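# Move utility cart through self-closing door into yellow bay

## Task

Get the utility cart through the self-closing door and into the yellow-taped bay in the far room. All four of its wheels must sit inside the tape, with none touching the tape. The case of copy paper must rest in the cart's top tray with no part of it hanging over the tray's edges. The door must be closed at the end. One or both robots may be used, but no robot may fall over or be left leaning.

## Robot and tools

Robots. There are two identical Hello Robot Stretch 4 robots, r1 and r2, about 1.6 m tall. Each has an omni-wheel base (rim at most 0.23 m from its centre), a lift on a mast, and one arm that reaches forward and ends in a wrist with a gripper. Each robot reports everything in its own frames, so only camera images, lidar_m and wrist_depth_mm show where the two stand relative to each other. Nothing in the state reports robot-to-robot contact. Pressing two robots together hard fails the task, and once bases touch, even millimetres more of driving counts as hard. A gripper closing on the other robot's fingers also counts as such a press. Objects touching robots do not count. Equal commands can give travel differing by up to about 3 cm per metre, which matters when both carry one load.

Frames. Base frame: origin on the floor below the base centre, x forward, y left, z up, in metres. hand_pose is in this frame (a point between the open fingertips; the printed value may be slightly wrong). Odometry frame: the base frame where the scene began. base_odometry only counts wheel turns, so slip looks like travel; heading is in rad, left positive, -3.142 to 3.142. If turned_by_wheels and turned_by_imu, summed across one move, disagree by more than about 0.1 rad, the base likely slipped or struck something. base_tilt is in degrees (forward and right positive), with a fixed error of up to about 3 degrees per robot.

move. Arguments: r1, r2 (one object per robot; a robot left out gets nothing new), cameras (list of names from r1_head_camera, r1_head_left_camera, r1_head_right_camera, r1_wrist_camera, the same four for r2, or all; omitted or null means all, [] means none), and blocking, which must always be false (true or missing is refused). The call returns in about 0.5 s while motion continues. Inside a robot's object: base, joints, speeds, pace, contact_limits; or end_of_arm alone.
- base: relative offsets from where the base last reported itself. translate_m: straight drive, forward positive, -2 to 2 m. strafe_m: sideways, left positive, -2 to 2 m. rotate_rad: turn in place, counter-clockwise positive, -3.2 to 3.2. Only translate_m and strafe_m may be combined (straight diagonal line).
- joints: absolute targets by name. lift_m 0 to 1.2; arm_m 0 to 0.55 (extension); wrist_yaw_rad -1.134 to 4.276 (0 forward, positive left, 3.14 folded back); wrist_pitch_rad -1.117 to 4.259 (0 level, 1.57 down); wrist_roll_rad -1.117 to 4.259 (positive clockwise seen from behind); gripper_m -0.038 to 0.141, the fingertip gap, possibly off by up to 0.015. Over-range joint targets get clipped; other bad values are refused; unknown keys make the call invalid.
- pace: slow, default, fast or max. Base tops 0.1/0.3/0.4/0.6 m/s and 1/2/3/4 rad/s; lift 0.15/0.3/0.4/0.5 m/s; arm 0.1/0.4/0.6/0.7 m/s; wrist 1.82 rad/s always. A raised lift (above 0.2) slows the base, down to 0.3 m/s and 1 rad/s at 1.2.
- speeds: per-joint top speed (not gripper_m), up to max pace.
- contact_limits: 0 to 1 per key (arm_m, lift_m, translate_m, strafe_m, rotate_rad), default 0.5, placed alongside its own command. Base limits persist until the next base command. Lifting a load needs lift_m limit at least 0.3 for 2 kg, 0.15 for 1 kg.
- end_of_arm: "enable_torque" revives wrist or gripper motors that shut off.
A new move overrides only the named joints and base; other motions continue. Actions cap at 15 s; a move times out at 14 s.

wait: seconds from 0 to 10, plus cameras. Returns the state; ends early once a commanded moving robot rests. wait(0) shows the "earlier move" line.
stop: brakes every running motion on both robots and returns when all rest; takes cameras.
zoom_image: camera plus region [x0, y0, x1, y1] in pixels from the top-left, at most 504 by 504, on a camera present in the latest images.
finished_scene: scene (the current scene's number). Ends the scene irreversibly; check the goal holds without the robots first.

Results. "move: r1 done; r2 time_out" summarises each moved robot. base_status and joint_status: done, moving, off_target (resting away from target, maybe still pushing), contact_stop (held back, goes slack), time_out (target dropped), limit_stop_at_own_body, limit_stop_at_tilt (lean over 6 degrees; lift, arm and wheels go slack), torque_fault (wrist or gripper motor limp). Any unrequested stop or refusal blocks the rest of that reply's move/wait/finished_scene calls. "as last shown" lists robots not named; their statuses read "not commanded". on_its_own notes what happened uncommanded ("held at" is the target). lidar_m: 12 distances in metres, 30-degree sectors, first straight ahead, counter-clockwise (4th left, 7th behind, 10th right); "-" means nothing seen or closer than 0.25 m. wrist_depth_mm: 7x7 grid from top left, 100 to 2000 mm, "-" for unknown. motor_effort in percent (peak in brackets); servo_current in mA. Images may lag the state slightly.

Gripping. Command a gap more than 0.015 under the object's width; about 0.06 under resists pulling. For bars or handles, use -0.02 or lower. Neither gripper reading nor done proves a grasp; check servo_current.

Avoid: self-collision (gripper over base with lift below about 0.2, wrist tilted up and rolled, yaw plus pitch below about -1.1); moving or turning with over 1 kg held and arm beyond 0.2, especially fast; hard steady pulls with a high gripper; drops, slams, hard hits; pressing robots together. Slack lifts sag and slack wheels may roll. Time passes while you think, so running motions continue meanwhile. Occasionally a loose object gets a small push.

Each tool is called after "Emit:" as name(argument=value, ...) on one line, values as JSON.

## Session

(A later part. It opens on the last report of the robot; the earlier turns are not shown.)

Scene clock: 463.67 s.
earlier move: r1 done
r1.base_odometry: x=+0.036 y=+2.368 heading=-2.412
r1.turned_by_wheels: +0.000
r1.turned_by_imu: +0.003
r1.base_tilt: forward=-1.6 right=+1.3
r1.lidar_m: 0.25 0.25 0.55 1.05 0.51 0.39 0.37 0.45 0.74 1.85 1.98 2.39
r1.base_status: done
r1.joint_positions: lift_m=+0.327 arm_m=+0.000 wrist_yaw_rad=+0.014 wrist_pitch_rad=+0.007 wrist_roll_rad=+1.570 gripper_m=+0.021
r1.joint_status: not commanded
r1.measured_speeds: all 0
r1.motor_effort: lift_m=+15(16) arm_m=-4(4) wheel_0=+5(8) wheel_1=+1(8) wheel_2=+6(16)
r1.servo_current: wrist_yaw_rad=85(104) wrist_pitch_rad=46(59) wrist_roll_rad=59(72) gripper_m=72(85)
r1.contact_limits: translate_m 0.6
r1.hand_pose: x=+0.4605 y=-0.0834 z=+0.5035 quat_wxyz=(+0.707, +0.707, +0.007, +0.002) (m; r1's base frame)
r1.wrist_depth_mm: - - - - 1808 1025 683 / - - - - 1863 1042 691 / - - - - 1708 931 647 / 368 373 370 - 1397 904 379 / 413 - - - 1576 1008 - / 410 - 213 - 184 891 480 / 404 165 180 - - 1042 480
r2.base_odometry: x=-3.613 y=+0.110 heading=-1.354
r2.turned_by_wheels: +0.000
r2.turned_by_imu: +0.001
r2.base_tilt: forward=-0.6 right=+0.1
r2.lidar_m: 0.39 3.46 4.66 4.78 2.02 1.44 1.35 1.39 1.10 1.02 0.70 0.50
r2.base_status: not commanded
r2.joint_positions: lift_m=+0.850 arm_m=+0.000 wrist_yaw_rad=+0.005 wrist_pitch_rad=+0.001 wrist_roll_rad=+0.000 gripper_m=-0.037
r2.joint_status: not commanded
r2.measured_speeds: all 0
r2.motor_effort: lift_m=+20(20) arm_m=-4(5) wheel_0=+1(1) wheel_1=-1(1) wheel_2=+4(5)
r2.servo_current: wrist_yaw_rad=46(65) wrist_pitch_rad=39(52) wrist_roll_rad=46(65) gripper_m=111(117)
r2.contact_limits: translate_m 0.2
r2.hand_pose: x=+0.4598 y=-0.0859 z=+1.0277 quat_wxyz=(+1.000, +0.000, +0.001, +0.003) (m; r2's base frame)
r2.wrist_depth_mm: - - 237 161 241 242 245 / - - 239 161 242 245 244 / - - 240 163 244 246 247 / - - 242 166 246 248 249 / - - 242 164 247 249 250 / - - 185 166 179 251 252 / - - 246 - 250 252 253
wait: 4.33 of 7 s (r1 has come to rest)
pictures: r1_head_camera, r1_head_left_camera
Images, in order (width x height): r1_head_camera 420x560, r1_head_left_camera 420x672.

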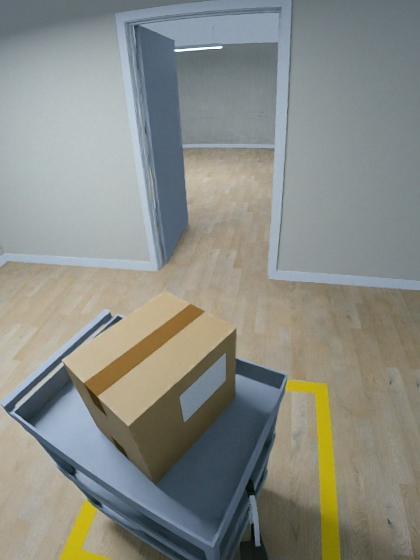

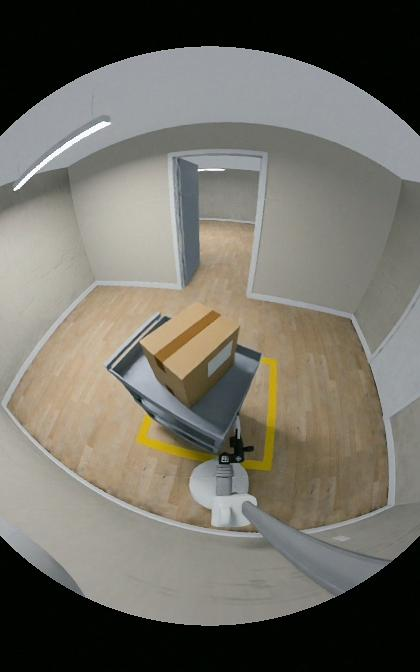

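Emit:
move(r1={"base":{"translate_m":0.1,"strafe_m":-0.22},"pace":"slow","contact_limits":{"translate_m":0.6}}, blocking=false, cameras=[])

Emit:
wait(seconds=7, cameras=["r1_head_left_camera"])

Emit:
zoom_image(camera="r1_head_left_camera", region=[80, 280, 320, 520])

Scene clock: 477.80 s.
move: r1 moving
r1.base_odometry: x=+0.025 y=+2.373 heading=-2.410
r1.turned_by_wheels: +0.002
r1.turned_by_imu: +0.002
r1.base_tilt: forward=-1.6 right=+1.2
r1.lidar_m: 0.25 0.25 0.56 1.05 0.50 0.42 0.39 0.45 0.74 1.84 2.00 2.38
r1.base_status: translate_m moving; strafe_m moving
r1.joint_positions: lift_m=+0.327 arm_m=+0.000 wrist_yaw_rad=+0.014 wrist_pitch_rad=+0.007 wrist_roll_rad=+1.570 gripper_m=+0.021
r1.joint_status: not commanded
r1.measured_speeds: translate_m=+0.020 strafe_m=-0.044 rotate_rad=+0.000 lift_m=+0.000 arm_m=+0.000 wrist_yaw_rad=+0.000 wrist_pitch_rad=+0.000 wrist_roll_rad=+0.000
r1.motor_effort: lift_m=+16(16) arm_m=+4(4) wheel_0=+19(20) wheel_1=+0(4) wheel_2=+3(5)
r1.servo_current: wrist_yaw_rad=91(104) wrist_pitch_rad=52(59) wrist_roll_rad=46(59) gripper_m=72(78)
r1.contact_limits: translate_m 0.6
r1.hand_pose: x=+0.4605 y=-0.0834 z=+0.5035 quat_wxyz=(+0.707, +0.707, +0.007, +0.002) (m; r1's base frame)
r1.wrist_depth_mm: - - - - 1808 1042 691 / - - - - 1863 1042 699 / - - - - 1661 946 668 / 368 370 373 - 1366 854 377 / 415 - - - 1576 1025 - / 410 - 216 - 186 891 480 / 407 165 181 - 152 155 477
r2: as last shown
r2.turned_by_imu: +0.000
r2.base_tilt: forward=-0.7 right=+0.1
r2.lidar_m: 0.40 3.50 4.65 4.79 2.01 1.44 1.35 1.38 1.09 1.03 0.74 0.50
r2.motor_effort: lift_m=+20(20) arm_m=-4(4) wheel_0=+1(1) wheel_1=-1(1) wheel_2=+4(4)
r2.servo_current: wrist_yaw_rad=46(59) wrist_pitch_rad=39(46) wrist_roll_rad=52(59) gripper_m=111(117)
r2.contact_limits: translate_m 0.2
r2.wrist_depth_mm: - - 238 161 241 243 245 / - - 239 162 242 244 246 / - - 242 162 244 246 248 / - - 243 166 245 246 249 / - - 244 164 246 248 250 / - - 186 165 179 251 253 / - - 248 - 251 252 253
pictures: none
No camera images: "cameras" was empty.

Scene clock: 481.00 s.
earlier move: r1 done
r1.base_odometry: x=-0.185 y=+2.465 heading=-2.412
r1.turned_by_wheels: -0.002
r1.turned_by_imu: -0.001
r1.base_tilt: forward=-1.6 right=+1.3
r1.lidar_m: 0.25 0.25 0.49 1.33 0.66 0.54 0.53 0.60 0.97 1.65 1.80 2.23
r1.base_status: done
r1.joint_positions: lift_m=+0.327 arm_m=+0.000 wrist_yaw_rad=+0.010 wrist_pitch_rad=+0.007 wrist_roll_rad=+1.570 gripper_m=+0.021
r1.joint_status: not commanded
r1.measured_speeds: all 0
r1.motor_effort: lift_m=+15(16) arm_m=+4(5) wheel_0=+4(21) wheel_1=+0(5) wheel_2=-6(8)
r1.servo_current: wrist_yaw_rad=72(117) wrist_pitch_rad=52(59) wrist_roll_rad=46(78) gripper_m=78(78)
r1.contact_limits: translate_m 0.6
r1.hand_pose: x=+0.4601 y=-0.0845 z=+0.5035 quat_wxyz=(+0.707, +0.707, +0.006, +0.001) (m; r1's base frame)
r1.wrist_depth_mm: - - - - 1808 976 699 / - - - - 1921 1078 - / - - - - 1863 1078 707 / 370 370 373 - 379 382 379 / 410 - - - 1661 1098 - / 404 - 211 - 185 172 - / 404 166 158 - - 1060 -
r2.base_odometry: x=-3.613 y=+0.110 heading=-1.354
r2.turned_by_wheels: +0.000
r2.turned_by_imu: +0.000
r2.base_tilt: forward=-0.6 right=+0.1
r2.lidar_m: 0.40 3.49 4.64 4.79 2.04 1.44 1.33 1.41 1.11 1.01 0.73 0.50
r2.base_status: not commanded
r2.joint_positions: lift_m=+0.850 arm_m=+0.000 wrist_yaw_rad=+0.005 wrist_pitch_rad=+0.001 wrist_roll_rad=+0.000 gripper_m=-0.037
r2.joint_status: not commanded
r2.measured_speeds: all 0
r2.motor_effort: lift_m=+20(20) arm_m=-4(4) wheel_0=+0(1) wheel_1=+0(1) wheel_2=+4(5)
r2.servo_current: wrist_yaw_rad=52(65) wrist_pitch_rad=39(46) wrist_roll_rad=59(59) gripper_m=111(117)
r2.contact_limits: translate_m 0.2
r2.hand_pose: x=+0.4598 y=-0.0859 z=+1.0277 quat_wxyz=(+1.000, +0.000, +0.001, +0.003) (m; r2's base frame)
r2.wrist_depth_mm: - - 238 161 242 243 245 / - - 240 162 243 244 246 / - - 241 163 245 245 247 / - - 243 166 245 247 249 / - - 244 164 247 248 250 / - - 185 165 179 250 253 / - - 247 - 250 252 253
wait: 3.20 of 7 s (r1 has come to rest)
pictures: r1_head_left_camera
Images, in order (width x height): r1_head_left_camera 420x672.

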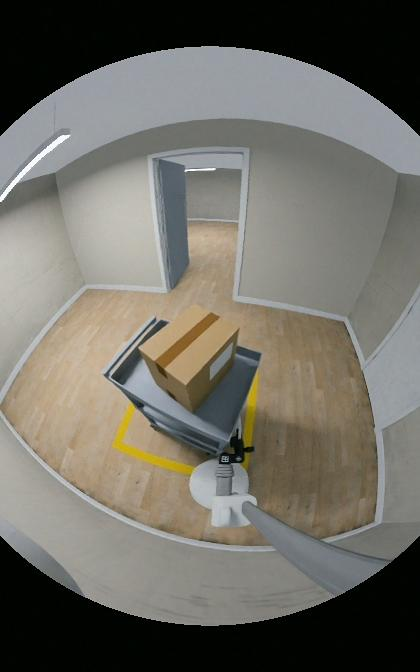

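Scaled by 2.100 from the camera's 420x672 image, which has a finer 600x960 frame.

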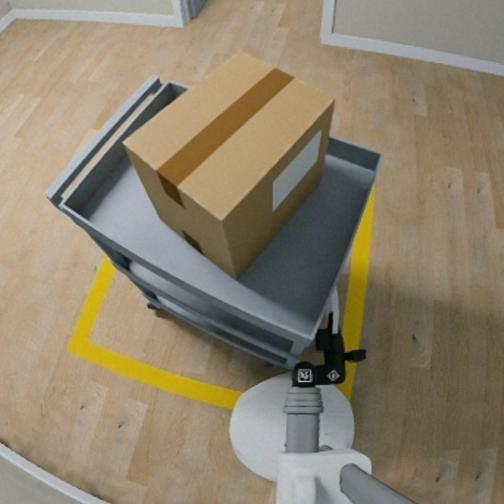

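Emit:
move(r1={"joints":{"gripper_m":0.141}}, blocking=false, cameras=[])

Emit:
wait(seconds=3, cameras=["r1_wrist_camera"])

Scene clock: 490.37 s.
move: r1 moving
r1.base_odometry: x=-0.185 y=+2.465 heading=-2.412
r1.turned_by_wheels: +0.000
r1.turned_by_imu: +0.000
r1.base_tilt: forward=-1.6 right=+1.3
r1.lidar_m: 0.25 0.25 0.51 1.34 0.65 0.53 0.53 0.60 0.99 1.64 1.81 2.26
r1.base_status: not commanded
r1.joint_positions: lift_m=+0.327 arm_m=+0.000 wrist_yaw_rad=+0.008 wrist_pitch_rad=+0.007 wrist_roll_rad=+1.570 gripper_m=+0.040
r1.joint_status: gripper_m moving
r1.measured_speeds: translate_m=+0.000 strafe_m=+0.000 rotate_rad=+0.000 lift_m=+0.000 arm_m=+0.000 wrist_yaw_rad=-0.007 wrist_pitch_rad=+0.000 wrist_roll_rad=+0.000
r1.motor_effort: lift_m=+15(16) arm_m=+4(4) wheel_0=+4(5) wheel_1=+0(1) wheel_2=-5(6)
r1.servo_current: wrist_yaw_rad=72(85) wrist_pitch_rad=46(59) wrist_roll_rad=52(59) gripper_m=65(72)
r1.contact_limits: translate_m 0.6
r1.hand_pose: x=+0.4600 y=-0.0850 z=+0.5035 quat_wxyz=(+0.707, +0.707, +0.005, +0.000) (m; r1's base frame)
r1.wrist_depth_mm: - - - - 1808 976 707 / - - - - 1863 991 707 / - - - - 1863 1078 715 / 373 373 373 - 382 384 382 / 415 - - - 1618 1118 - / 410 - 207 - 186 904 - / 421 173 157 - - 1118 484
r2: as last shown
r2.base_tilt: forward=-0.7 right=+0.1
r2.lidar_m: 0.39 3.51 4.64 4.77 2.06 1.42 1.34 1.40 1.07 1.02 0.72 0.49
r2.motor_effort: lift_m=+20(20) arm_m=-4(4) wheel_0=+1(1) wheel_1=+0(1) wheel_2=+4(4)
r2.servo_current: wrist_yaw_rad=59(65) wrist_pitch_rad=46(46) wrist_roll_rad=39(52) gripper_m=104(117)
r2.contact_limits: translate_m 0.2
r2.wrist_depth_mm: - - 238 161 241 243 245 / - - 239 161 242 245 246 / - - 241 162 244 247 248 / - - 242 166 246 248 250 / - - 245 164 247 248 250 / - - 185 165 180 250 252 / - - 247 - 249 252 253
pictures: none
No camera images: "cameras" was empty.

Scene clock: 492.03 s.
earlier move: r1 done
r1.base_odometry: x=-0.185 y=+2.465 heading=-2.412
r1.turned_by_wheels: +0.000
r1.turned_by_imu: +0.000
r1.base_tilt: forward=-1.6 right=+1.3
r1.lidar_m: 0.25 0.25 0.49 1.34 0.66 0.53 0.52 0.60 0.98 1.64 1.80 2.24
r1.base_status: not commanded
r1.joint_positions: lift_m=+0.327 arm_m=+0.000 wrist_yaw_rad=+0.003 wrist_pitch_rad=+0.007 wrist_roll_rad=+1.570 gripper_m=+0.141
r1.joint_status: all done
r1.measured_speeds: all 0
r1.motor_effort: lift_m=+16(16) arm_m=-4(4) wheel_0=+3(5) wheel_1=+0(1) wheel_2=-3(6)
r1.servo_current: wrist_yaw_rad=72(85) wrist_pitch_rad=46(59) wrist_roll_rad=52(65) gripper_m=46(98)
r1.contact_limits: translate_m 0.6
r1.hand_pose: x=+0.4595 y=-0.0867 z=+0.5035 quat_wxyz=(+0.707, +0.707, +0.003, -0.001) (m; r1's base frame)
r1.wrist_depth_mm: - - - - 1863 976 699 / - - - - 1863 991 707 / - - - - 1983 1098 715 / 377 375 382 - 384 387 384 / 413 - - - 1618 1025 - / 404 209 180 - 187 196 - / 402 - - 142 - 1118 484
r2.base_odometry: x=-3.613 y=+0.110 heading=-1.354
r2.turned_by_wheels: +0.000
r2.turned_by_imu: +0.000
r2.base_tilt: forward=-0.7 right=+0.1
r2.lidar_m: 0.38 3.51 4.68 4.77 2.01 1.42 1.35 1.39 1.10 1.01 0.75 0.49
r2.base_status: not commanded
r2.joint_positions: lift_m=+0.850 arm_m=+0.000 wrist_yaw_rad=+0.005 wrist_pitch_rad=+0.001 wrist_roll_rad=+0.000 gripper_m=-0.037
r2.joint_status: not commanded
r2.measured_speeds: all 0
r2.motor_effort: lift_m=+20(20) arm_m=-4(4) wheel_0=+1(1) wheel_1=+0(1) wheel_2=+4(5)
r2.servo_current: wrist_yaw_rad=46(65) wrist_pitch_rad=39(46) wrist_roll_rad=46(59) gripper_m=111(117)
r2.contact_limits: translate_m 0.2
r2.hand_pose: x=+0.4598 y=-0.0859 z=+1.0277 quat_wxyz=(+1.000, +0.000, +0.001, +0.003) (m; r2's base frame)
r2.wrist_depth_mm: - - 238 161 241 244 245 / - - 240 162 243 244 246 / - - 242 162 244 246 248 / - - 242 166 245 247 250 / - - 244 164 246 249 250 / - - 185 165 179 250 253 / - - 247 - 250 251 254
wait: 1.67 of 3 s (r1 has come to rest)
pictures: r1_wrist_camera
Images, in order (width x height): r1_wrist_camera 616x392.

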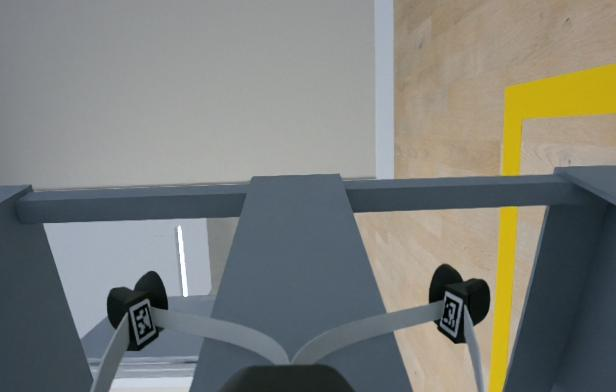

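Emit:
move(r1={"base":{"translate_m":-0.2,"strafe_m":-0.3},"pace":"slow"}, blocking=false, cameras=[])

Emit:
wait(seconds=6, cameras=[])

Emit:
move(r1={"base":{"strafe_m":-0.55,"translate_m":0.1}}, blocking=false, cameras=[])

Emit:
wait(seconds=5, cameras=[])

Emit:
move(r1={"base":{"rotate_rad":0.9}}, blocking=false, cameras=[])

Emit:
wait(seconds=4, cameras=["r1_head_camera","r1_head_left_camera","r1_wrist_camera"])

Emit:
zoom_image(camera="r1_head_left_camera", region=[100, 230, 340, 470])

Scene clock: 502.53 s.
move: r1 moving
r1.base_odometry: x=-0.187 y=+2.477 heading=-2.412
r1.turned_by_wheels: +0.000
r1.turned_by_imu: +0.000
r1.base_tilt: forward=-1.5 right=+1.2
r1.lidar_m: 0.25 0.25 0.54 1.29 0.66 0.53 0.51 0.61 0.99 1.62 1.81 2.25
r1.base_status: translate_m moving; strafe_m moving
r1.joint_positions: lift_m=+0.327 arm_m=+0.000 wrist_yaw_rad=+0.003 wrist_pitch_rad=+0.007 wrist_roll_rad=+1.570 gripper_m=+0.141
r1.joint_status: not commanded
r1.measured_speeds: translate_m=-0.028 strafe_m=-0.041 rotate_rad=-0.001 lift_m=+0.000 arm_m=+0.000 wrist_yaw_rad=+0.000 wrist_pitch_rad=+0.000 wrist_roll_rad=+0.000
r1.motor_effort: lift_m=+16(16) arm_m=-4(4) wheel_0=+5(6) wheel_1=-8(8) wheel_2=+4(6)
r1.servo_current: wrist_yaw_rad=59(65) wrist_pitch_rad=59(59) wrist_roll_rad=65(65) gripper_m=39(46)
r1.hand_pose: x=+0.4595 y=-0.0867 z=+0.5035 quat_wxyz=(+0.707, +0.707, +0.003, -0.001) (m; r1's base frame)
r1.wrist_depth_mm: - - - - 1808 976 699 / - - - - 1863 1008 732 / - - - - 1808 1060 723 / 375 382 394 - 389 404 394 / 389 - - - 1576 1042 - / 404 209 184 - 190 196 - / 421 - - 142 - 1118 484
r2: as last shown
r2.lidar_m: 0.41 3.52 4.67 4.79 2.01 1.43 1.34 1.40 1.10 0.99 0.74 0.49
r2.motor_effort: lift_m=+20(20) arm_m=-4(5) wheel_0=+1(1) wheel_1=-1(1) wheel_2=+4(4)
r2.servo_current: wrist_yaw_rad=39(65) wrist_pitch_rad=39(46) wrist_roll_rad=46(52) gripper_m=111(117)
r2.contact_limits: translate_m 0.2
r2.wrist_depth_mm: - - 238 161 241 244 244 / - - 239 162 243 244 245 / - - 241 162 244 246 248 / - - 243 166 245 248 249 / - - 244 164 247 250 251 / - - 186 165 179 250 252 / - - 247 - 250 252 253
pictures: none
No camera images: "cameras" was empty.

Scene clock: 506.93 s.
earlier move: r1 done
r1.base_odometry: x=-0.236 y=+2.822 heading=-2.412
r1.turned_by_wheels: +0.000
r1.turned_by_imu: -0.002
r1.base_tilt: forward=-1.6 right=+1.2
r1.lidar_m: 0.72 0.50 0.69 0.99 0.50 0.38 0.38 0.44 0.71 1.30 1.44 2.30
r1.base_status: done
r1.joint_positions: lift_m=+0.327 arm_m=+0.000 wrist_yaw_rad=+0.003 wrist_pitch_rad=+0.007 wrist_roll_rad=+1.570 gripper_m=+0.141
r1.joint_status: not commanded
r1.measured_speeds: all 0
r1.motor_effort: lift_m=+16(16) arm_m=-4(4) wheel_0=+4(7) wheel_1=-3(9) wheel_2=+3(6)
r1.servo_current: wrist_yaw_rad=52(72) wrist_pitch_rad=52(59) wrist_roll_rad=78(78) gripper_m=39(52)
r1.hand_pose: x=+0.4595 y=-0.0867 z=+0.5035 quat_wxyz=(+0.707, +0.707, +0.003, -0.001) (m; r1's base frame)
r1.wrist_depth_mm: - - - - 1863 976 676 / - - - - 1921 991 715 / - - - - 1863 1025 723 / - - - - 1983 1025 723 / - - - - - 1025 723 / - 211 - - 1756 196 723 / - - - 149 1808 960 732
r2.base_odometry: x=-3.613 y=+0.110 heading=-1.354
r2.turned_by_wheels: +0.000
r2.turned_by_imu: +0.001
r2.base_tilt: forward=-0.6 right=+0.1
r2.lidar_m: 0.38 3.49 4.66 4.77 2.04 1.43 1.31 1.39 1.07 1.02 0.73 0.49
r2.base_status: not commanded
r2.joint_positions: lift_m=+0.850 arm_m=+0.000 wrist_yaw_rad=+0.005 wrist_pitch_rad=+0.001 wrist_roll_rad=+0.000 gripper_m=-0.037
r2.joint_status: not commanded
r2.measured_speeds: all 0
r2.motor_effort: lift_m=+20(20) arm_m=-4(5) wheel_0=+1(1) wheel_1=+0(1) wheel_2=+4(4)
r2.servo_current: wrist_yaw_rad=52(65) wrist_pitch_rad=39(46) wrist_roll_rad=46(59) gripper_m=111(117)
r2.contact_limits: translate_m 0.2
r2.hand_pose: x=+0.4598 y=-0.0859 z=+1.0277 quat_wxyz=(+1.000, +0.000, +0.001, +0.003) (m; r2's base frame)
r2.wrist_depth_mm: - - 238 161 241 244 244 / - - 239 162 243 245 246 / - - 241 163 244 246 248 / - - 243 166 245 248 249 / - - 244 164 248 249 250 / - - 186 166 179 251 252 / - - 247 - 250 252 253
wait: 4.40 of 6 s (r1 has come to rest)
pictures: none
No camera images: "cameras" was empty.

Scene clock: 507.43 s.
move: r1 moving
r1.base_odometry: x=-0.263 y=+2.842 heading=-2.412
r1.turned_by_wheels: +0.000
r1.turned_by_imu: +0.000
r1.base_tilt: forward=-1.6 right=+1.3
r1.lidar_m: 0.77 0.49 0.64 1.02 0.51 0.38 0.38 0.45 0.72 1.29 1.38 2.27
r1.base_status: translate_m moving; strafe_m moving
r1.joint_positions: lift_m=+0.327 arm_m=+0.000 wrist_yaw_rad=+0.003 wrist_pitch_rad=+0.007 wrist_roll_rad=+1.570 gripper_m=+0.141
r1.joint_status: not commanded
r1.measured_speeds: translate_m=+0.023 strafe_m=-0.128 rotate_rad=+0.003 lift_m=+0.000 arm_m=+0.000 wrist_yaw_rad=+0.000 wrist_pitch_rad=+0.000 wrist_roll_rad=+0.000
r1.motor_effort: lift_m=+15(16) arm_m=-4(4) wheel_0=+8(11) wheel_1=-7(10) wheel_2=-3(4)
r1.servo_current: wrist_yaw_rad=52(72) wrist_pitch_rad=46(52) wrist_roll_rad=52(59) gripper_m=39(46)
r1.hand_pose: x=+0.4595 y=-0.0867 z=+0.5035 quat_wxyz=(+0.707, +0.707, +0.003, -0.001) (m; r1's base frame)
r1.wrist_depth_mm: - - - - 1808 976 691 / - - - - 1921 991 699 / - - - - 1983 1025 715 / - - - - 1921 1025 715 / - - - - - 1042 683 / - 211 - - 1756 196 768 / - - - 149 1618 1042 732
r2: as last shown
r2.turned_by_imu: +0.000
r2.lidar_m: 0.40 3.50 4.65 4.78 2.04 1.43 1.35 1.41 1.10 1.02 0.72 0.50
r2.motor_effort: lift_m=+20(20) arm_m=-4(4) wheel_0=+1(1) wheel_1=+0(1) wheel_2=+4(5)
r2.servo_current: wrist_yaw_rad=52(52) wrist_pitch_rad=33(46) wrist_roll_rad=39(52) gripper_m=117(117)
r2.contact_limits: translate_m 0.2
r2.wrist_depth_mm: - - 237 161 241 244 245 / - - 240 162 243 244 246 / - - 240 163 245 246 247 / - - 242 166 247 247 249 / - - 245 164 247 249 249 / - - 185 166 179 250 252 / - - 247 - 249 251 254
pictures: none
No camera images: "cameras" was empty.

Scene clock: 510.23 s.
earlier move: r1 done
r1.base_odometry: x=-0.677 y=+3.165 heading=-2.412
r1.turned_by_wheels: +0.000
r1.turned_by_imu: -0.003
r1.base_tilt: forward=-1.6 right=+1.3
r1.lidar_m: 2.17 0.96 0.86 1.44 0.71 0.56 0.56 0.63 0.80 0.80 0.87 1.35
r1.base_status: done
r1.joint_positions: lift_m=+0.327 arm_m=+0.000 wrist_yaw_rad=+0.003 wrist_pitch_rad=+0.007 wrist_roll_rad=+1.570 gripper_m=+0.141
r1.joint_status: not commanded
r1.measured_speeds: all 0
r1.motor_effort: lift_m=+15(16) arm_m=-4(4) wheel_0=+2(12) wheel_1=+0(10) wheel_2=-2(5)
r1.servo_current: wrist_yaw_rad=39(72) wrist_pitch_rad=46(59) wrist_roll_rad=52(65) gripper_m=46(52)
r1.hand_pose: x=+0.4595 y=-0.0867 z=+0.5035 quat_wxyz=(+0.707, +0.707, +0.003, -0.001) (m; r1's base frame)
r1.wrist_depth_mm: - - - - 1808 991 707 / - - - - 1808 1008 699 / - - - - 1863 1008 715 / - - - - 1921 1008 715 / - - - - - 976 723 / - 209 - - 1808 197 723 / - - - 149 1618 1042 723
r2.base_odometry: x=-3.613 y=+0.110 heading=-1.354
r2.turned_by_wheels: +0.000
r2.turned_by_imu: +0.000
r2.base_tilt: forward=-0.7 right=+0.1
r2.lidar_m: 0.39 3.50 4.62 4.75 2.05 1.40 1.35 1.38 1.10 1.03 0.72 0.49
r2.base_status: not commanded
r2.joint_positions: lift_m=+0.850 arm_m=+0.000 wrist_yaw_rad=+0.005 wrist_pitch_rad=+0.001 wrist_roll_rad=+0.000 gripper_m=-0.037
r2.joint_status: not commanded
r2.measured_speeds: all 0
r2.motor_effort: lift_m=+20(20) arm_m=-4(4) wheel_0=+1(1) wheel_1=-1(1) wheel_2=+4(5)
r2.servo_current: wrist_yaw_rad=52(65) wrist_pitch_rad=39(46) wrist_roll_rad=52(59) gripper_m=117(124)
r2.contact_limits: translate_m 0.2
r2.hand_pose: x=+0.4598 y=-0.0859 z=+1.0277 quat_wxyz=(+1.000, +0.000, +0.001, +0.003) (m; r2's base frame)
r2.wrist_depth_mm: - - 239 160 241 243 245 / - - 240 162 243 245 246 / - - 241 162 244 245 247 / - - 243 166 246 248 249 / - - 245 165 247 248 249 / - - 185 166 178 249 253 / - - 246 - 251 253 253
wait: 2.80 of 5 s (r1 has come to rest)
pictures: none
No camera images: "cameras" was empty.

Scene clock: 510.73 s.
move: r1 moving
r1.base_odometry: x=-0.677 y=+3.165 heading=-2.159
r1.turned_by_wheels: +0.253
r1.turned_by_imu: +0.254
r1.base_tilt: forward=-1.6 right=+1.3
r1.lidar_m: 2.23 0.87 0.86 0.95 0.60 0.55 0.60 0.78 0.79 0.80 0.97 2.18
r1.base_status: rotate_rad moving
r1.joint_positions: lift_m=+0.327 arm_m=+0.000 wrist_yaw_rad=+0.002 wrist_pitch_rad=+0.007 wrist_roll_rad=+1.570 gripper_m=+0.141
r1.joint_status: not commanded
r1.measured_speeds: translate_m=+0.000 strafe_m=+0.001 rotate_rad=+0.978 lift_m=+0.000 arm_m=+0.000 wrist_yaw_rad=+0.000 wrist_pitch_rad=+0.000 wrist_roll_rad=+0.000
r1.motor_effort: lift_m=+16(16) arm_m=-4(4) wheel_0=-7(9) wheel_1=-6(8) wheel_2=-8(8)
r1.servo_current: wrist_yaw_rad=59(78) wrist_pitch_rad=52(52) wrist_roll_rad=39(65) gripper_m=46(46)
r1.hand_pose: x=+0.4595 y=-0.0868 z=+0.5035 quat_wxyz=(+0.707, +0.707, +0.003, -0.002) (m; r1's base frame)
r1.wrist_depth_mm: - - - - 1661 991 691 / - - - - 1661 1008 707 / - - - - 1921 991 707 / - - - - 1863 1025 715 / - - - - - 976 723 / - 210 - - 1808 196 715 / - - - 150 1618 1229 715
r2: as last shown
r2.base_tilt: forward=-0.7 right=+0.0
r2.lidar_m: 0.39 3.50 4.67 4.79 2.03 1.45 1.34 1.39 1.09 1.01 0.74 0.49
r2.motor_effort: lift_m=+20(20) arm_m=-4(4) wheel_0=+1(1) wheel_1=+0(1) wheel_2=+4(4)
r2.servo_current: wrist_yaw_rad=59(59) wrist_pitch_rad=39(46) wrist_roll_rad=46(59) gripper_m=117(117)
r2.contact_limits: translate_m 0.2
r2.wrist_depth_mm: - - 238 161 241 244 244 / - - 240 162 243 245 246 / - - 241 162 244 247 248 / - - 242 166 246 248 249 / - - 243 164 247 249 251 / - - 185 165 179 251 251 / - - 247 - 250 252 253
pictures: none
No camera images: "cameras" was empty.

Scene clock: 511.87 s.
earlier move: r1 done
r1.base_odometry: x=-0.677 y=+3.165 heading=-1.512
r1.turned_by_wheels: +0.647
r1.turned_by_imu: +0.650
r1.base_tilt: forward=-1.6 right=+1.3
r1.lidar_m: 0.88 0.87 0.80 0.58 0.57 0.60 0.82 0.79 0.84 1.16 2.18 2.29
r1.base_status: done
r1.joint_positions: lift_m=+0.327 arm_m=+0.000 wrist_yaw_rad=+0.002 wrist_pitch_rad=+0.007 wrist_roll_rad=+1.570 gripper_m=+0.141
r1.joint_status: not commanded
r1.measured_speeds: all 0
r1.motor_effort: lift_m=+16(16) arm_m=-4(4) wheel_0=-2(9) wheel_1=-1(8) wheel_2=-2(8)
r1.servo_current: wrist_yaw_rad=46(78) wrist_pitch_rad=46(52) wrist_roll_rad=52(65) gripper_m=39(46)
r1.hand_pose: x=+0.4595 y=-0.0868 z=+0.5035 quat_wxyz=(+0.707, +0.707, +0.003, -0.002) (m; r1's base frame)
r1.wrist_depth_mm: - - - - 1808 1042 699 / - - - - 1921 991 707 / - - - - 1808 1042 723 / - - - - - 778 732 / - - - - - 723 723 / 820 198 - - 1281 196 723 / 820 647 - 143 1229 654 723
r2.base_odometry: x=-3.613 y=+0.110 heading=-1.354
r2.turned_by_wheels: +0.000
r2.turned_by_imu: +0.000
r2.base_tilt: forward=-0.6 right=+0.1
r2.lidar_m: 0.39 3.50 4.66 4.79 2.01 1.44 1.35 1.39 1.07 0.99 0.74 0.50
r2.base_status: not commanded
r2.joint_positions: lift_m=+0.850 arm_m=+0.000 wrist_yaw_rad=+0.005 wrist_pitch_rad=+0.001 wrist_roll_rad=+0.000 gripper_m=-0.037
r2.joint_status: not commanded
r2.measured_speeds: all 0
r2.motor_effort: lift_m=+20(20) arm_m=-4(4) wheel_0=+1(1) wheel_1=-1(1) wheel_2=+4(4)
r2.servo_current: wrist_yaw_rad=59(65) wrist_pitch_rad=39(46) wrist_roll_rad=52(65) gripper_m=111(117)
r2.contact_limits: translate_m 0.2
r2.hand_pose: x=+0.4598 y=-0.0859 z=+1.0277 quat_wxyz=(+1.000, +0.000, +0.001, +0.003) (m; r2's base frame)
r2.wrist_depth_mm: - - 239 161 242 243 244 / - - 239 162 242 244 247 / - - 240 162 244 246 248 / - - 243 166 245 247 248 / - - 244 164 247 249 251 / - - 185 165 179 250 252 / - - 247 - 251 252 253
wait: 1.13 of 4 s (r1 has come to rest)
pictures: r1_head_camera, r1_head_left_camera, r1_wrist_camera
Images, in order (width x height): r1_head_camera 420x560, r1_head_left_camera 420x672, r1_wrist_camera 616x392.

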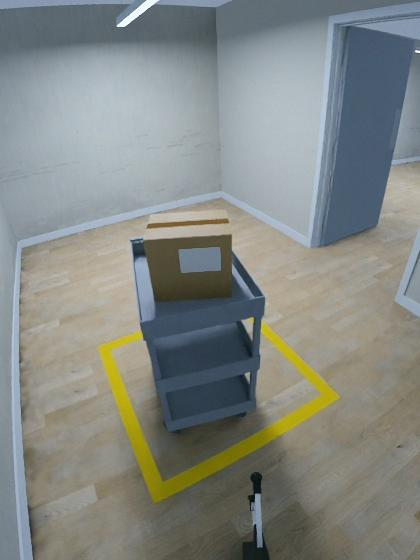

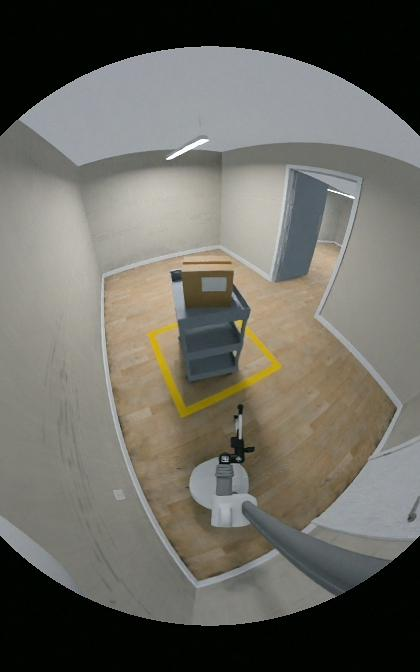

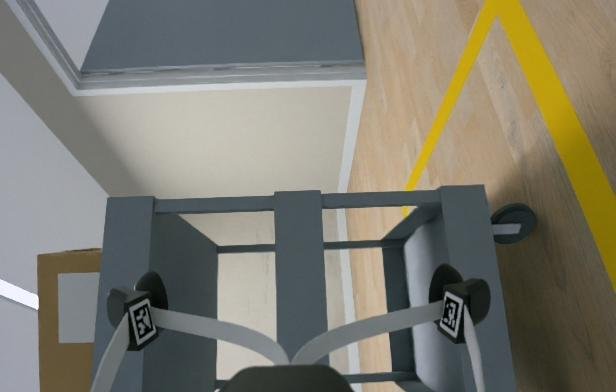

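Scaled by 2.100 from the camera's 420x672 image, which has a finer 600x960 frame.

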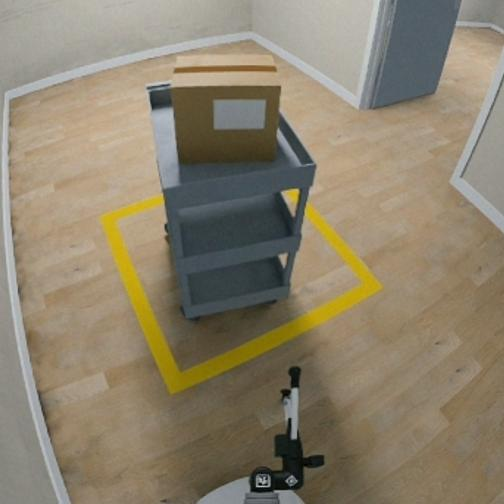

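Emit:
move(r2={"joints":{"gripper_m":0.12}}, r1={"base":{"strafe_m":-0.25}}, blocking=false, cameras=[])

Emit:
wait(seconds=2, cameras=[])

Emit:
move(r2={"base":{"translate_m":-0.4}}, blocking=false, cameras=[])

Emit:
wait(seconds=4, cameras=[])

Emit:
wait(seconds=7, cameras=["r1_head_left_camera","r1_head_camera","r1_wrist_camera","r2_head_left_camera"])

Emit:
zoom_image(camera="r1_head_camera", region=[40, 180, 380, 520])

Scene clock: 529.10 s.
move: r1 moving; r2 moving
r1.base_odometry: x=-0.714 y=+3.163 heading=-1.512
r1.turned_by_wheels: +0.000
r1.turned_by_imu: +0.000
r1.base_tilt: forward=-1.6 right=+1.3
r1.lidar_m: 0.88 0.88 0.89 0.63 0.59 0.61 0.80 0.77 0.81 1.10 2.16 2.28
r1.base_status: strafe_m moving
r1.joint_positions: lift_m=+0.327 arm_m=+0.000 wrist_yaw_rad=+0.002 wrist_pitch_rad=+0.007 wrist_roll_rad=+1.570 gripper_m=+0.141
r1.joint_status: not commanded
r1.measured_speeds: translate_m=+0.000 strafe_m=-0.140 rotate_rad=+0.001 lift_m=+0.000 arm_m=+0.000 wrist_yaw_rad=+0.000 wrist_pitch_rad=+0.000 wrist_roll_rad=+0.000
r1.motor_effort: lift_m=+15(16) arm_m=-4(4) wheel_0=+9(11) wheel_1=-8(11) wheel_2=+0(1)
r1.servo_current: wrist_yaw_rad=52(78) wrist_pitch_rad=52(59) wrist_roll_rad=72(72) gripper_m=46(46)
r1.hand_pose: x=+0.4595 y=-0.0868 z=+0.5035 quat_wxyz=(+0.707, +0.707, +0.003, -0.002) (m; r1's base frame)
r1.wrist_depth_mm: - - - - 1808 1060 707 / - - - - 1863 976 691 / - - - - 1921 1008 715 / - - - - 1921 904 732 / - - - - - 732 723 / 820 197 - - 1255 198 741 / 809 654 - 142 1229 668 723
r2.base_odometry: x=-3.613 y=+0.110 heading=-1.354
r2.turned_by_wheels: +0.000
r2.turned_by_imu: +0.000
r2.base_tilt: forward=-0.7 right=+0.1
r2.lidar_m: 0.39 3.49 4.64 4.78 2.04 1.42 1.35 1.40 1.09 1.00 0.74 0.48
r2.base_status: not commanded
r2.joint_positions: lift_m=+0.850 arm_m=+0.000 wrist_yaw_rad=+0.005 wrist_pitch_rad=+0.001 wrist_roll_rad=+0.000 gripper_m=-0.012
r2.joint_status: gripper_m moving
r2.measured_speeds: all 0
r2.motor_effort: lift_m=+20(20) arm_m=-4(4) wheel_0=+0(1) wheel_1=-1(1) wheel_2=+4(4)
r2.servo_current: wrist_yaw_rad=59(65) wrist_pitch_rad=39(39) wrist_roll_rad=39(52) gripper_m=78(111)
r2.contact_limits: translate_m 0.2
r2.hand_pose: x=+0.4598 y=-0.0859 z=+1.0277 quat_wxyz=(+1.000, +0.000, +0.001, +0.003) (m; r2's base frame)
r2.wrist_depth_mm: - - 242 164 245 246 248 / - - 243 166 246 248 248 / - - 245 166 247 248 250 / - - 247 169 248 251 252 / - - 248 167 249 251 252 / - - 187 168 182 253 254 / - - 251 - 254 256 256
pictures: none
No camera images: "cameras" was empty.

Scene clock: 530.77 s.
earlier move: r1 done; r2 moving
r1.base_odometry: x=-0.927 y=+3.150 heading=-1.512
r1.turned_by_wheels: +0.000
r1.turned_by_imu: -0.001
r1.base_tilt: forward=-1.6 right=+1.2
r1.lidar_m: 0.95 0.95 1.15 0.81 0.77 0.83 0.71 0.66 0.69 0.96 1.98 2.06
r1.base_status: done
r1.joint_positions: lift_m=+0.327 arm_m=+0.000 wrist_yaw_rad=+0.002 wrist_pitch_rad=+0.007 wrist_roll_rad=+1.570 gripper_m=+0.141
r1.joint_status: not commanded
r1.measured_speeds: all 0
r1.motor_effort: lift_m=+16(16) arm_m=-4(4) wheel_0=+1(11) wheel_1=+0(11) wheel_2=+0(2)
r1.servo_current: wrist_yaw_rad=52(78) wrist_pitch_rad=46(59) wrist_roll_rad=46(72) gripper_m=46(52)
r1.hand_pose: x=+0.4595 y=-0.0868 z=+0.5035 quat_wxyz=(+0.707, +0.707, +0.003, -0.002) (m; r1's base frame)
r1.wrist_depth_mm: - - - - 1808 976 699 / - - - - 1921 1008 707 / - - - - 1921 1008 707 / - - - - - 1025 723 / - - - - - 976 723 / - 210 - - 1618 196 723 / - 177 - 143 1308 732 732
r2.base_odometry: x=-3.613 y=+0.110 heading=-1.354
r2.turned_by_wheels: +0.000
r2.turned_by_imu: +0.000
r2.base_tilt: forward=-0.7 right=+0.0
r2.lidar_m: 0.74 3.51 4.62 4.79 2.06 1.43 1.35 1.39 1.07 1.01 0.94 0.79
r2.base_status: not commanded
r2.joint_positions: lift_m=+0.850 arm_m=+0.000 wrist_yaw_rad=+0.003 wrist_pitch_rad=+0.001 wrist_roll_rad=+0.000 gripper_m=+0.120
r2.joint_status: gripper_m moving
r2.measured_speeds: all 0
r2.motor_effort: lift_m=+20(20) arm_m=-4(4) wheel_0=+0(1) wheel_1=-1(1) wheel_2=+3(4)
r2.servo_current: wrist_yaw_rad=46(65) wrist_pitch_rad=39(46) wrist_roll_rad=39(59) gripper_m=65(124)
r2.contact_limits: translate_m 0.2
r2.hand_pose: x=+0.4596 y=-0.0866 z=+1.0277 quat_wxyz=(+1.000, +0.000, +0.001, +0.001) (m; r2's base frame)
r2.wrist_depth_mm: - - - 535 - - - / - - - 574 - - - / - - - 580 - - - / - - - 591 - - - / - - - - - - - / - - 201 496 186 - - / - - - - - - -
wait: 1.67 of 2 s (r1 has come to rest)
pictures: none
No camera images: "cameras" was empty.

Scene clock: 531.27 s.
earlier move: r2 done
move: r2 moving
r1: as last shown
r1.turned_by_imu: +0.000
r1.base_tilt: forward=-1.6 right=+1.3
r1.lidar_m: 0.96 0.93 1.13 0.82 0.76 0.83 0.71 0.66 0.69 0.96 1.97 2.06
r1.motor_effort: lift_m=+16(16) arm_m=-4(4) wheel_0=+1(1) wheel_1=+0(0) wheel_2=+0(0)
r1.servo_current: wrist_yaw_rad=46(59) wrist_pitch_rad=46(52) wrist_roll_rad=65(65) gripper_m=39(52)
r1.wrist_depth_mm: - - - - 1863 1008 691 / - - - - 1921 1008 707 / - - - - 1921 1025 715 / - - - - 1921 1025 723 / - - - - - 960 723 / - 209 - - 1537 196 732 / - 177 - 142 1281 723 732
r2.base_odometry: x=-3.620 y=+0.141 heading=-1.354
r2.turned_by_wheels: +0.000
r2.turned_by_imu: +0.000
r2.base_tilt: forward=-0.7 right=+0.1
r2.lidar_m: 0.91 3.50 4.67 4.76 1.98 1.40 1.32 1.35 1.08 1.04 1.01 0.95
r2.base_status: translate_m moving
r2.joint_positions: lift_m=+0.850 arm_m=+0.000 wrist_yaw_rad=+0.003 wrist_pitch_rad=+0.001 wrist_roll_rad=+0.000 gripper_m=+0.120
r2.joint_status: all done
r2.measured_speeds: translate_m=-0.121 strafe_m=+0.000 rotate_rad=-0.003 lift_m=+0.000 arm_m=+0.000 wrist_yaw_rad=+0.000 wrist_pitch_rad=+0.000 wrist_roll_rad=+0.000
r2.motor_effort: lift_m=+20(20) arm_m=-4(4) wheel_0=-6(9) wheel_1=-8(8) wheel_2=+12(12)
r2.servo_current: wrist_yaw_rad=52(52) wrist_pitch_rad=33(46) wrist_roll_rad=52(52) gripper_m=52(59)
r2.hand_pose: x=+0.4596 y=-0.0866 z=+1.0277 quat_wxyz=(+1.000, +0.000, +0.001, +0.001) (m; r2's base frame)
r2.wrist_depth_mm: - - - - - - - / - - - - - - - / - - - - - - - / - - - - - - - / - - - - - - - / - - 200 - 186 - - / - - - - - - -
pictures: none
No camera images: "cameras" was empty.

Scene clock: 533.60 s.
earlier move: r2 done
r1.base_odometry: x=-0.927 y=+3.150 heading=-1.512
r1.turned_by_wheels: +0.000
r1.turned_by_imu: +0.000
r1.base_tilt: forward=-1.6 right=+1.3
r1.lidar_m: 0.96 0.95 1.15 0.83 0.78 0.81 0.71 0.66 0.68 0.98 1.98 2.07
r1.base_status: not commanded
r1.joint_positions: lift_m=+0.327 arm_m=+0.000 wrist_yaw_rad=+0.002 wrist_pitch_rad=+0.007 wrist_roll_rad=+1.570 gripper_m=+0.141
r1.joint_status: not commanded
r1.measured_speeds: all 0
r1.motor_effort: lift_m=+15(16) arm_m=-4(4) wheel_0=+1(2) wheel_1=+0(0) wheel_2=+0(0)
r1.servo_current: wrist_yaw_rad=52(65) wrist_pitch_rad=52(52) wrist_roll_rad=72(72) gripper_m=39(52)
r1.hand_pose: x=+0.4595 y=-0.0868 z=+0.5035 quat_wxyz=(+0.707, +0.707, +0.003, -0.002) (m; r1's base frame)
r1.wrist_depth_mm: - - - - 1863 991 699 / - - - - 1921 1008 707 / - - - - 1983 1025 699 / - - - - 1921 1008 715 / - - - - - 976 723 / - 210 - - 1576 196 732 / - 177 - 143 1281 732 723
r2.base_odometry: x=-3.699 y=+0.501 heading=-1.354
r2.turned_by_wheels: +0.000
r2.turned_by_imu: +0.000
r2.base_tilt: forward=-0.7 right=+0.1
r2.lidar_m: 3.55 3.90 5.00 4.42 1.46 1.00 0.96 0.97 1.10 1.03 1.07 1.43
r2.base_status: done
r2.joint_positions: lift_m=+0.850 arm_m=+0.000 wrist_yaw_rad=+0.003 wrist_pitch_rad=+0.001 wrist_roll_rad=+0.000 gripper_m=+0.120
r2.joint_status: all done
r2.measured_speeds: all 0
r2.motor_effort: lift_m=+20(20) arm_m=-4(5) wheel_0=-3(11) wheel_1=-4(8) wheel_2=+3(14)
r2.servo_current: wrist_yaw_rad=39(59) wrist_pitch_rad=39(46) wrist_roll_rad=46(59) gripper_m=46(59)
r2.hand_pose: x=+0.4596 y=-0.0866 z=+1.0277 quat_wxyz=(+1.000, +0.000, +0.001, +0.001) (m; r2's base frame)
r2.wrist_depth_mm: - - - - - - - / - - - - - - - / - - - - - 1576 - / - - - - - - - / - - - - - - - / - - 201 - 199 - - / - - - - - - -
wait: 2.33 of 4 s (r2 has come to rest)
pictures: none
No camera images: "cameras" was empty.

Scene clock: 540.60 s.
r1.base_odometry: x=-0.927 y=+3.150 heading=-1.512
r1.turned_by_wheels: +0.000
r1.turned_by_imu: +0.000
r1.base_tilt: forward=-1.6 right=+1.3
r1.lidar_m: 0.95 0.92 1.14 0.81 0.79 0.82 0.68 0.65 0.68 0.95 1.98 2.05
r1.base_status: not commanded
r1.joint_positions: lift_m=+0.327 arm_m=+0.000 wrist_yaw_rad=+0.002 wrist_pitch_rad=+0.007 wrist_roll_rad=+1.570 gripper_m=+0.141
r1.joint_status: not commanded
r1.measured_speeds: all 0
r1.motor_effort: lift_m=+16(16) arm_m=-4(4) wheel_0=+1(2) wheel_1=+0(0) wheel_2=+0(0)
r1.servo_current: wrist_yaw_rad=26(65) wrist_pitch_rad=52(52) wrist_roll_rad=52(72) gripper_m=39(52)
r1.hand_pose: x=+0.4595 y=-0.0868 z=+0.5035 quat_wxyz=(+0.707, +0.707, +0.003, -0.002) (m; r1's base frame)
r1.wrist_depth_mm: - - - - 1863 976 699 / - - - - 1863 1008 707 / - - - - 1863 1025 715 / - - - - 1983 1008 715 / - - - - - 960 723 / - 209 - - 1618 196 723 / - 178 - 143 1281 732 723
r2.base_odometry: x=-3.699 y=+0.501 heading=-1.354
r2.turned_by_wheels: +0.000
r2.turned_by_imu: +0.001
r2.base_tilt: forward=-0.7 right=+0.0
r2.lidar_m: 3.57 3.91 5.01 4.43 1.40 1.03 0.95 1.00 1.09 1.02 1.07 1.43
r2.base_status: done
r2.joint_positions: lift_m=+0.850 arm_m=+0.000 wrist_yaw_rad=+0.003 wrist_pitch_rad=+0.001 wrist_roll_rad=+0.000 gripper_m=+0.120
r2.joint_status: all done
r2.measured_speeds: all 0
r2.motor_effort: lift_m=+20(20) arm_m=-4(5) wheel_0=-4(11) wheel_1=-4(8) wheel_2=+3(14)
r2.servo_current: wrist_yaw_rad=39(59) wrist_pitch_rad=39(46) wrist_roll_rad=52(59) gripper_m=59(59)
r2.hand_pose: x=+0.4596 y=-0.0866 z=+1.0277 quat_wxyz=(+1.000, +0.000, +0.001, +0.001) (m; r2's base frame)
r2.wrist_depth_mm: - - - - - - - / - - - - - - - / - - - - - - - / - - - - - - - / - - - - - - - / - - 201 - 200 - - / - - - - - 1983 -
wait: 7.00 s; at rest by 0.27 s
pictures: r1_head_camera, r1_head_left_camera, r1_wrist_camera, r2_head_left_camera
Images, in order (width x height): r1_head_camera 420x560, r1_head_left_camera 420x672, r1_wrist_camera 616x392, r2_head_left_camera 420x672.

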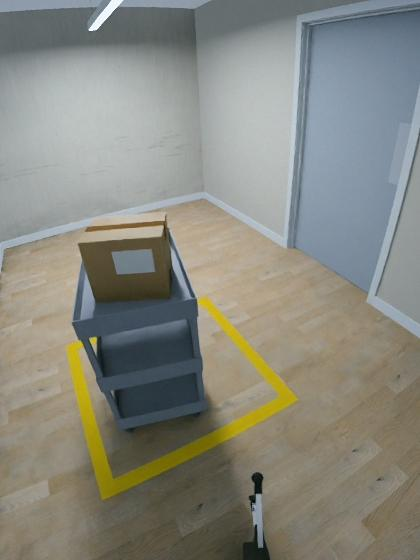

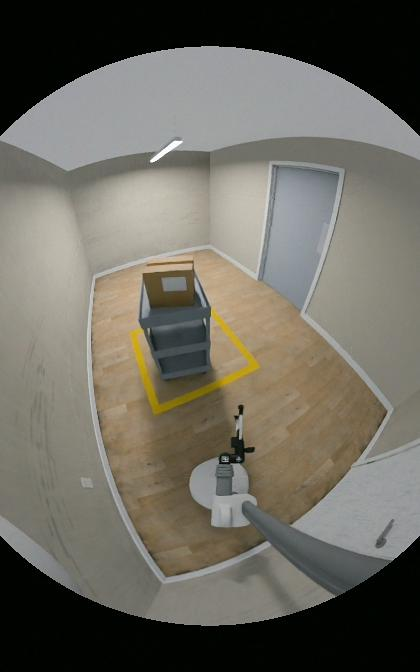

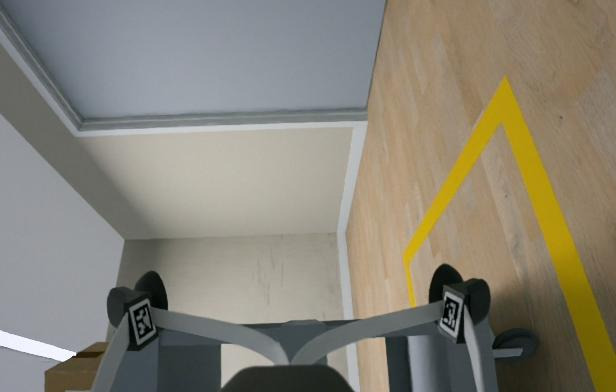

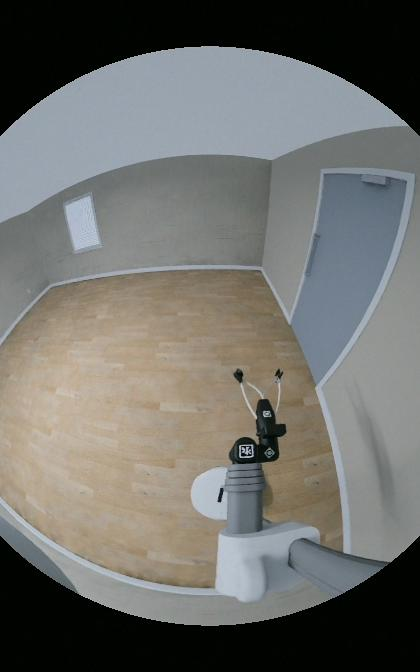

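Scaled by 1.482 from the camera's 420x560 image, which has a finer 600x800 frame.

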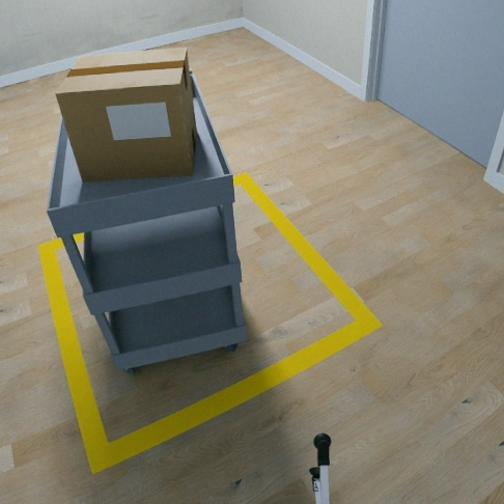

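Emit:
finished_scene(scene=2)

The scene is finished: the task was done.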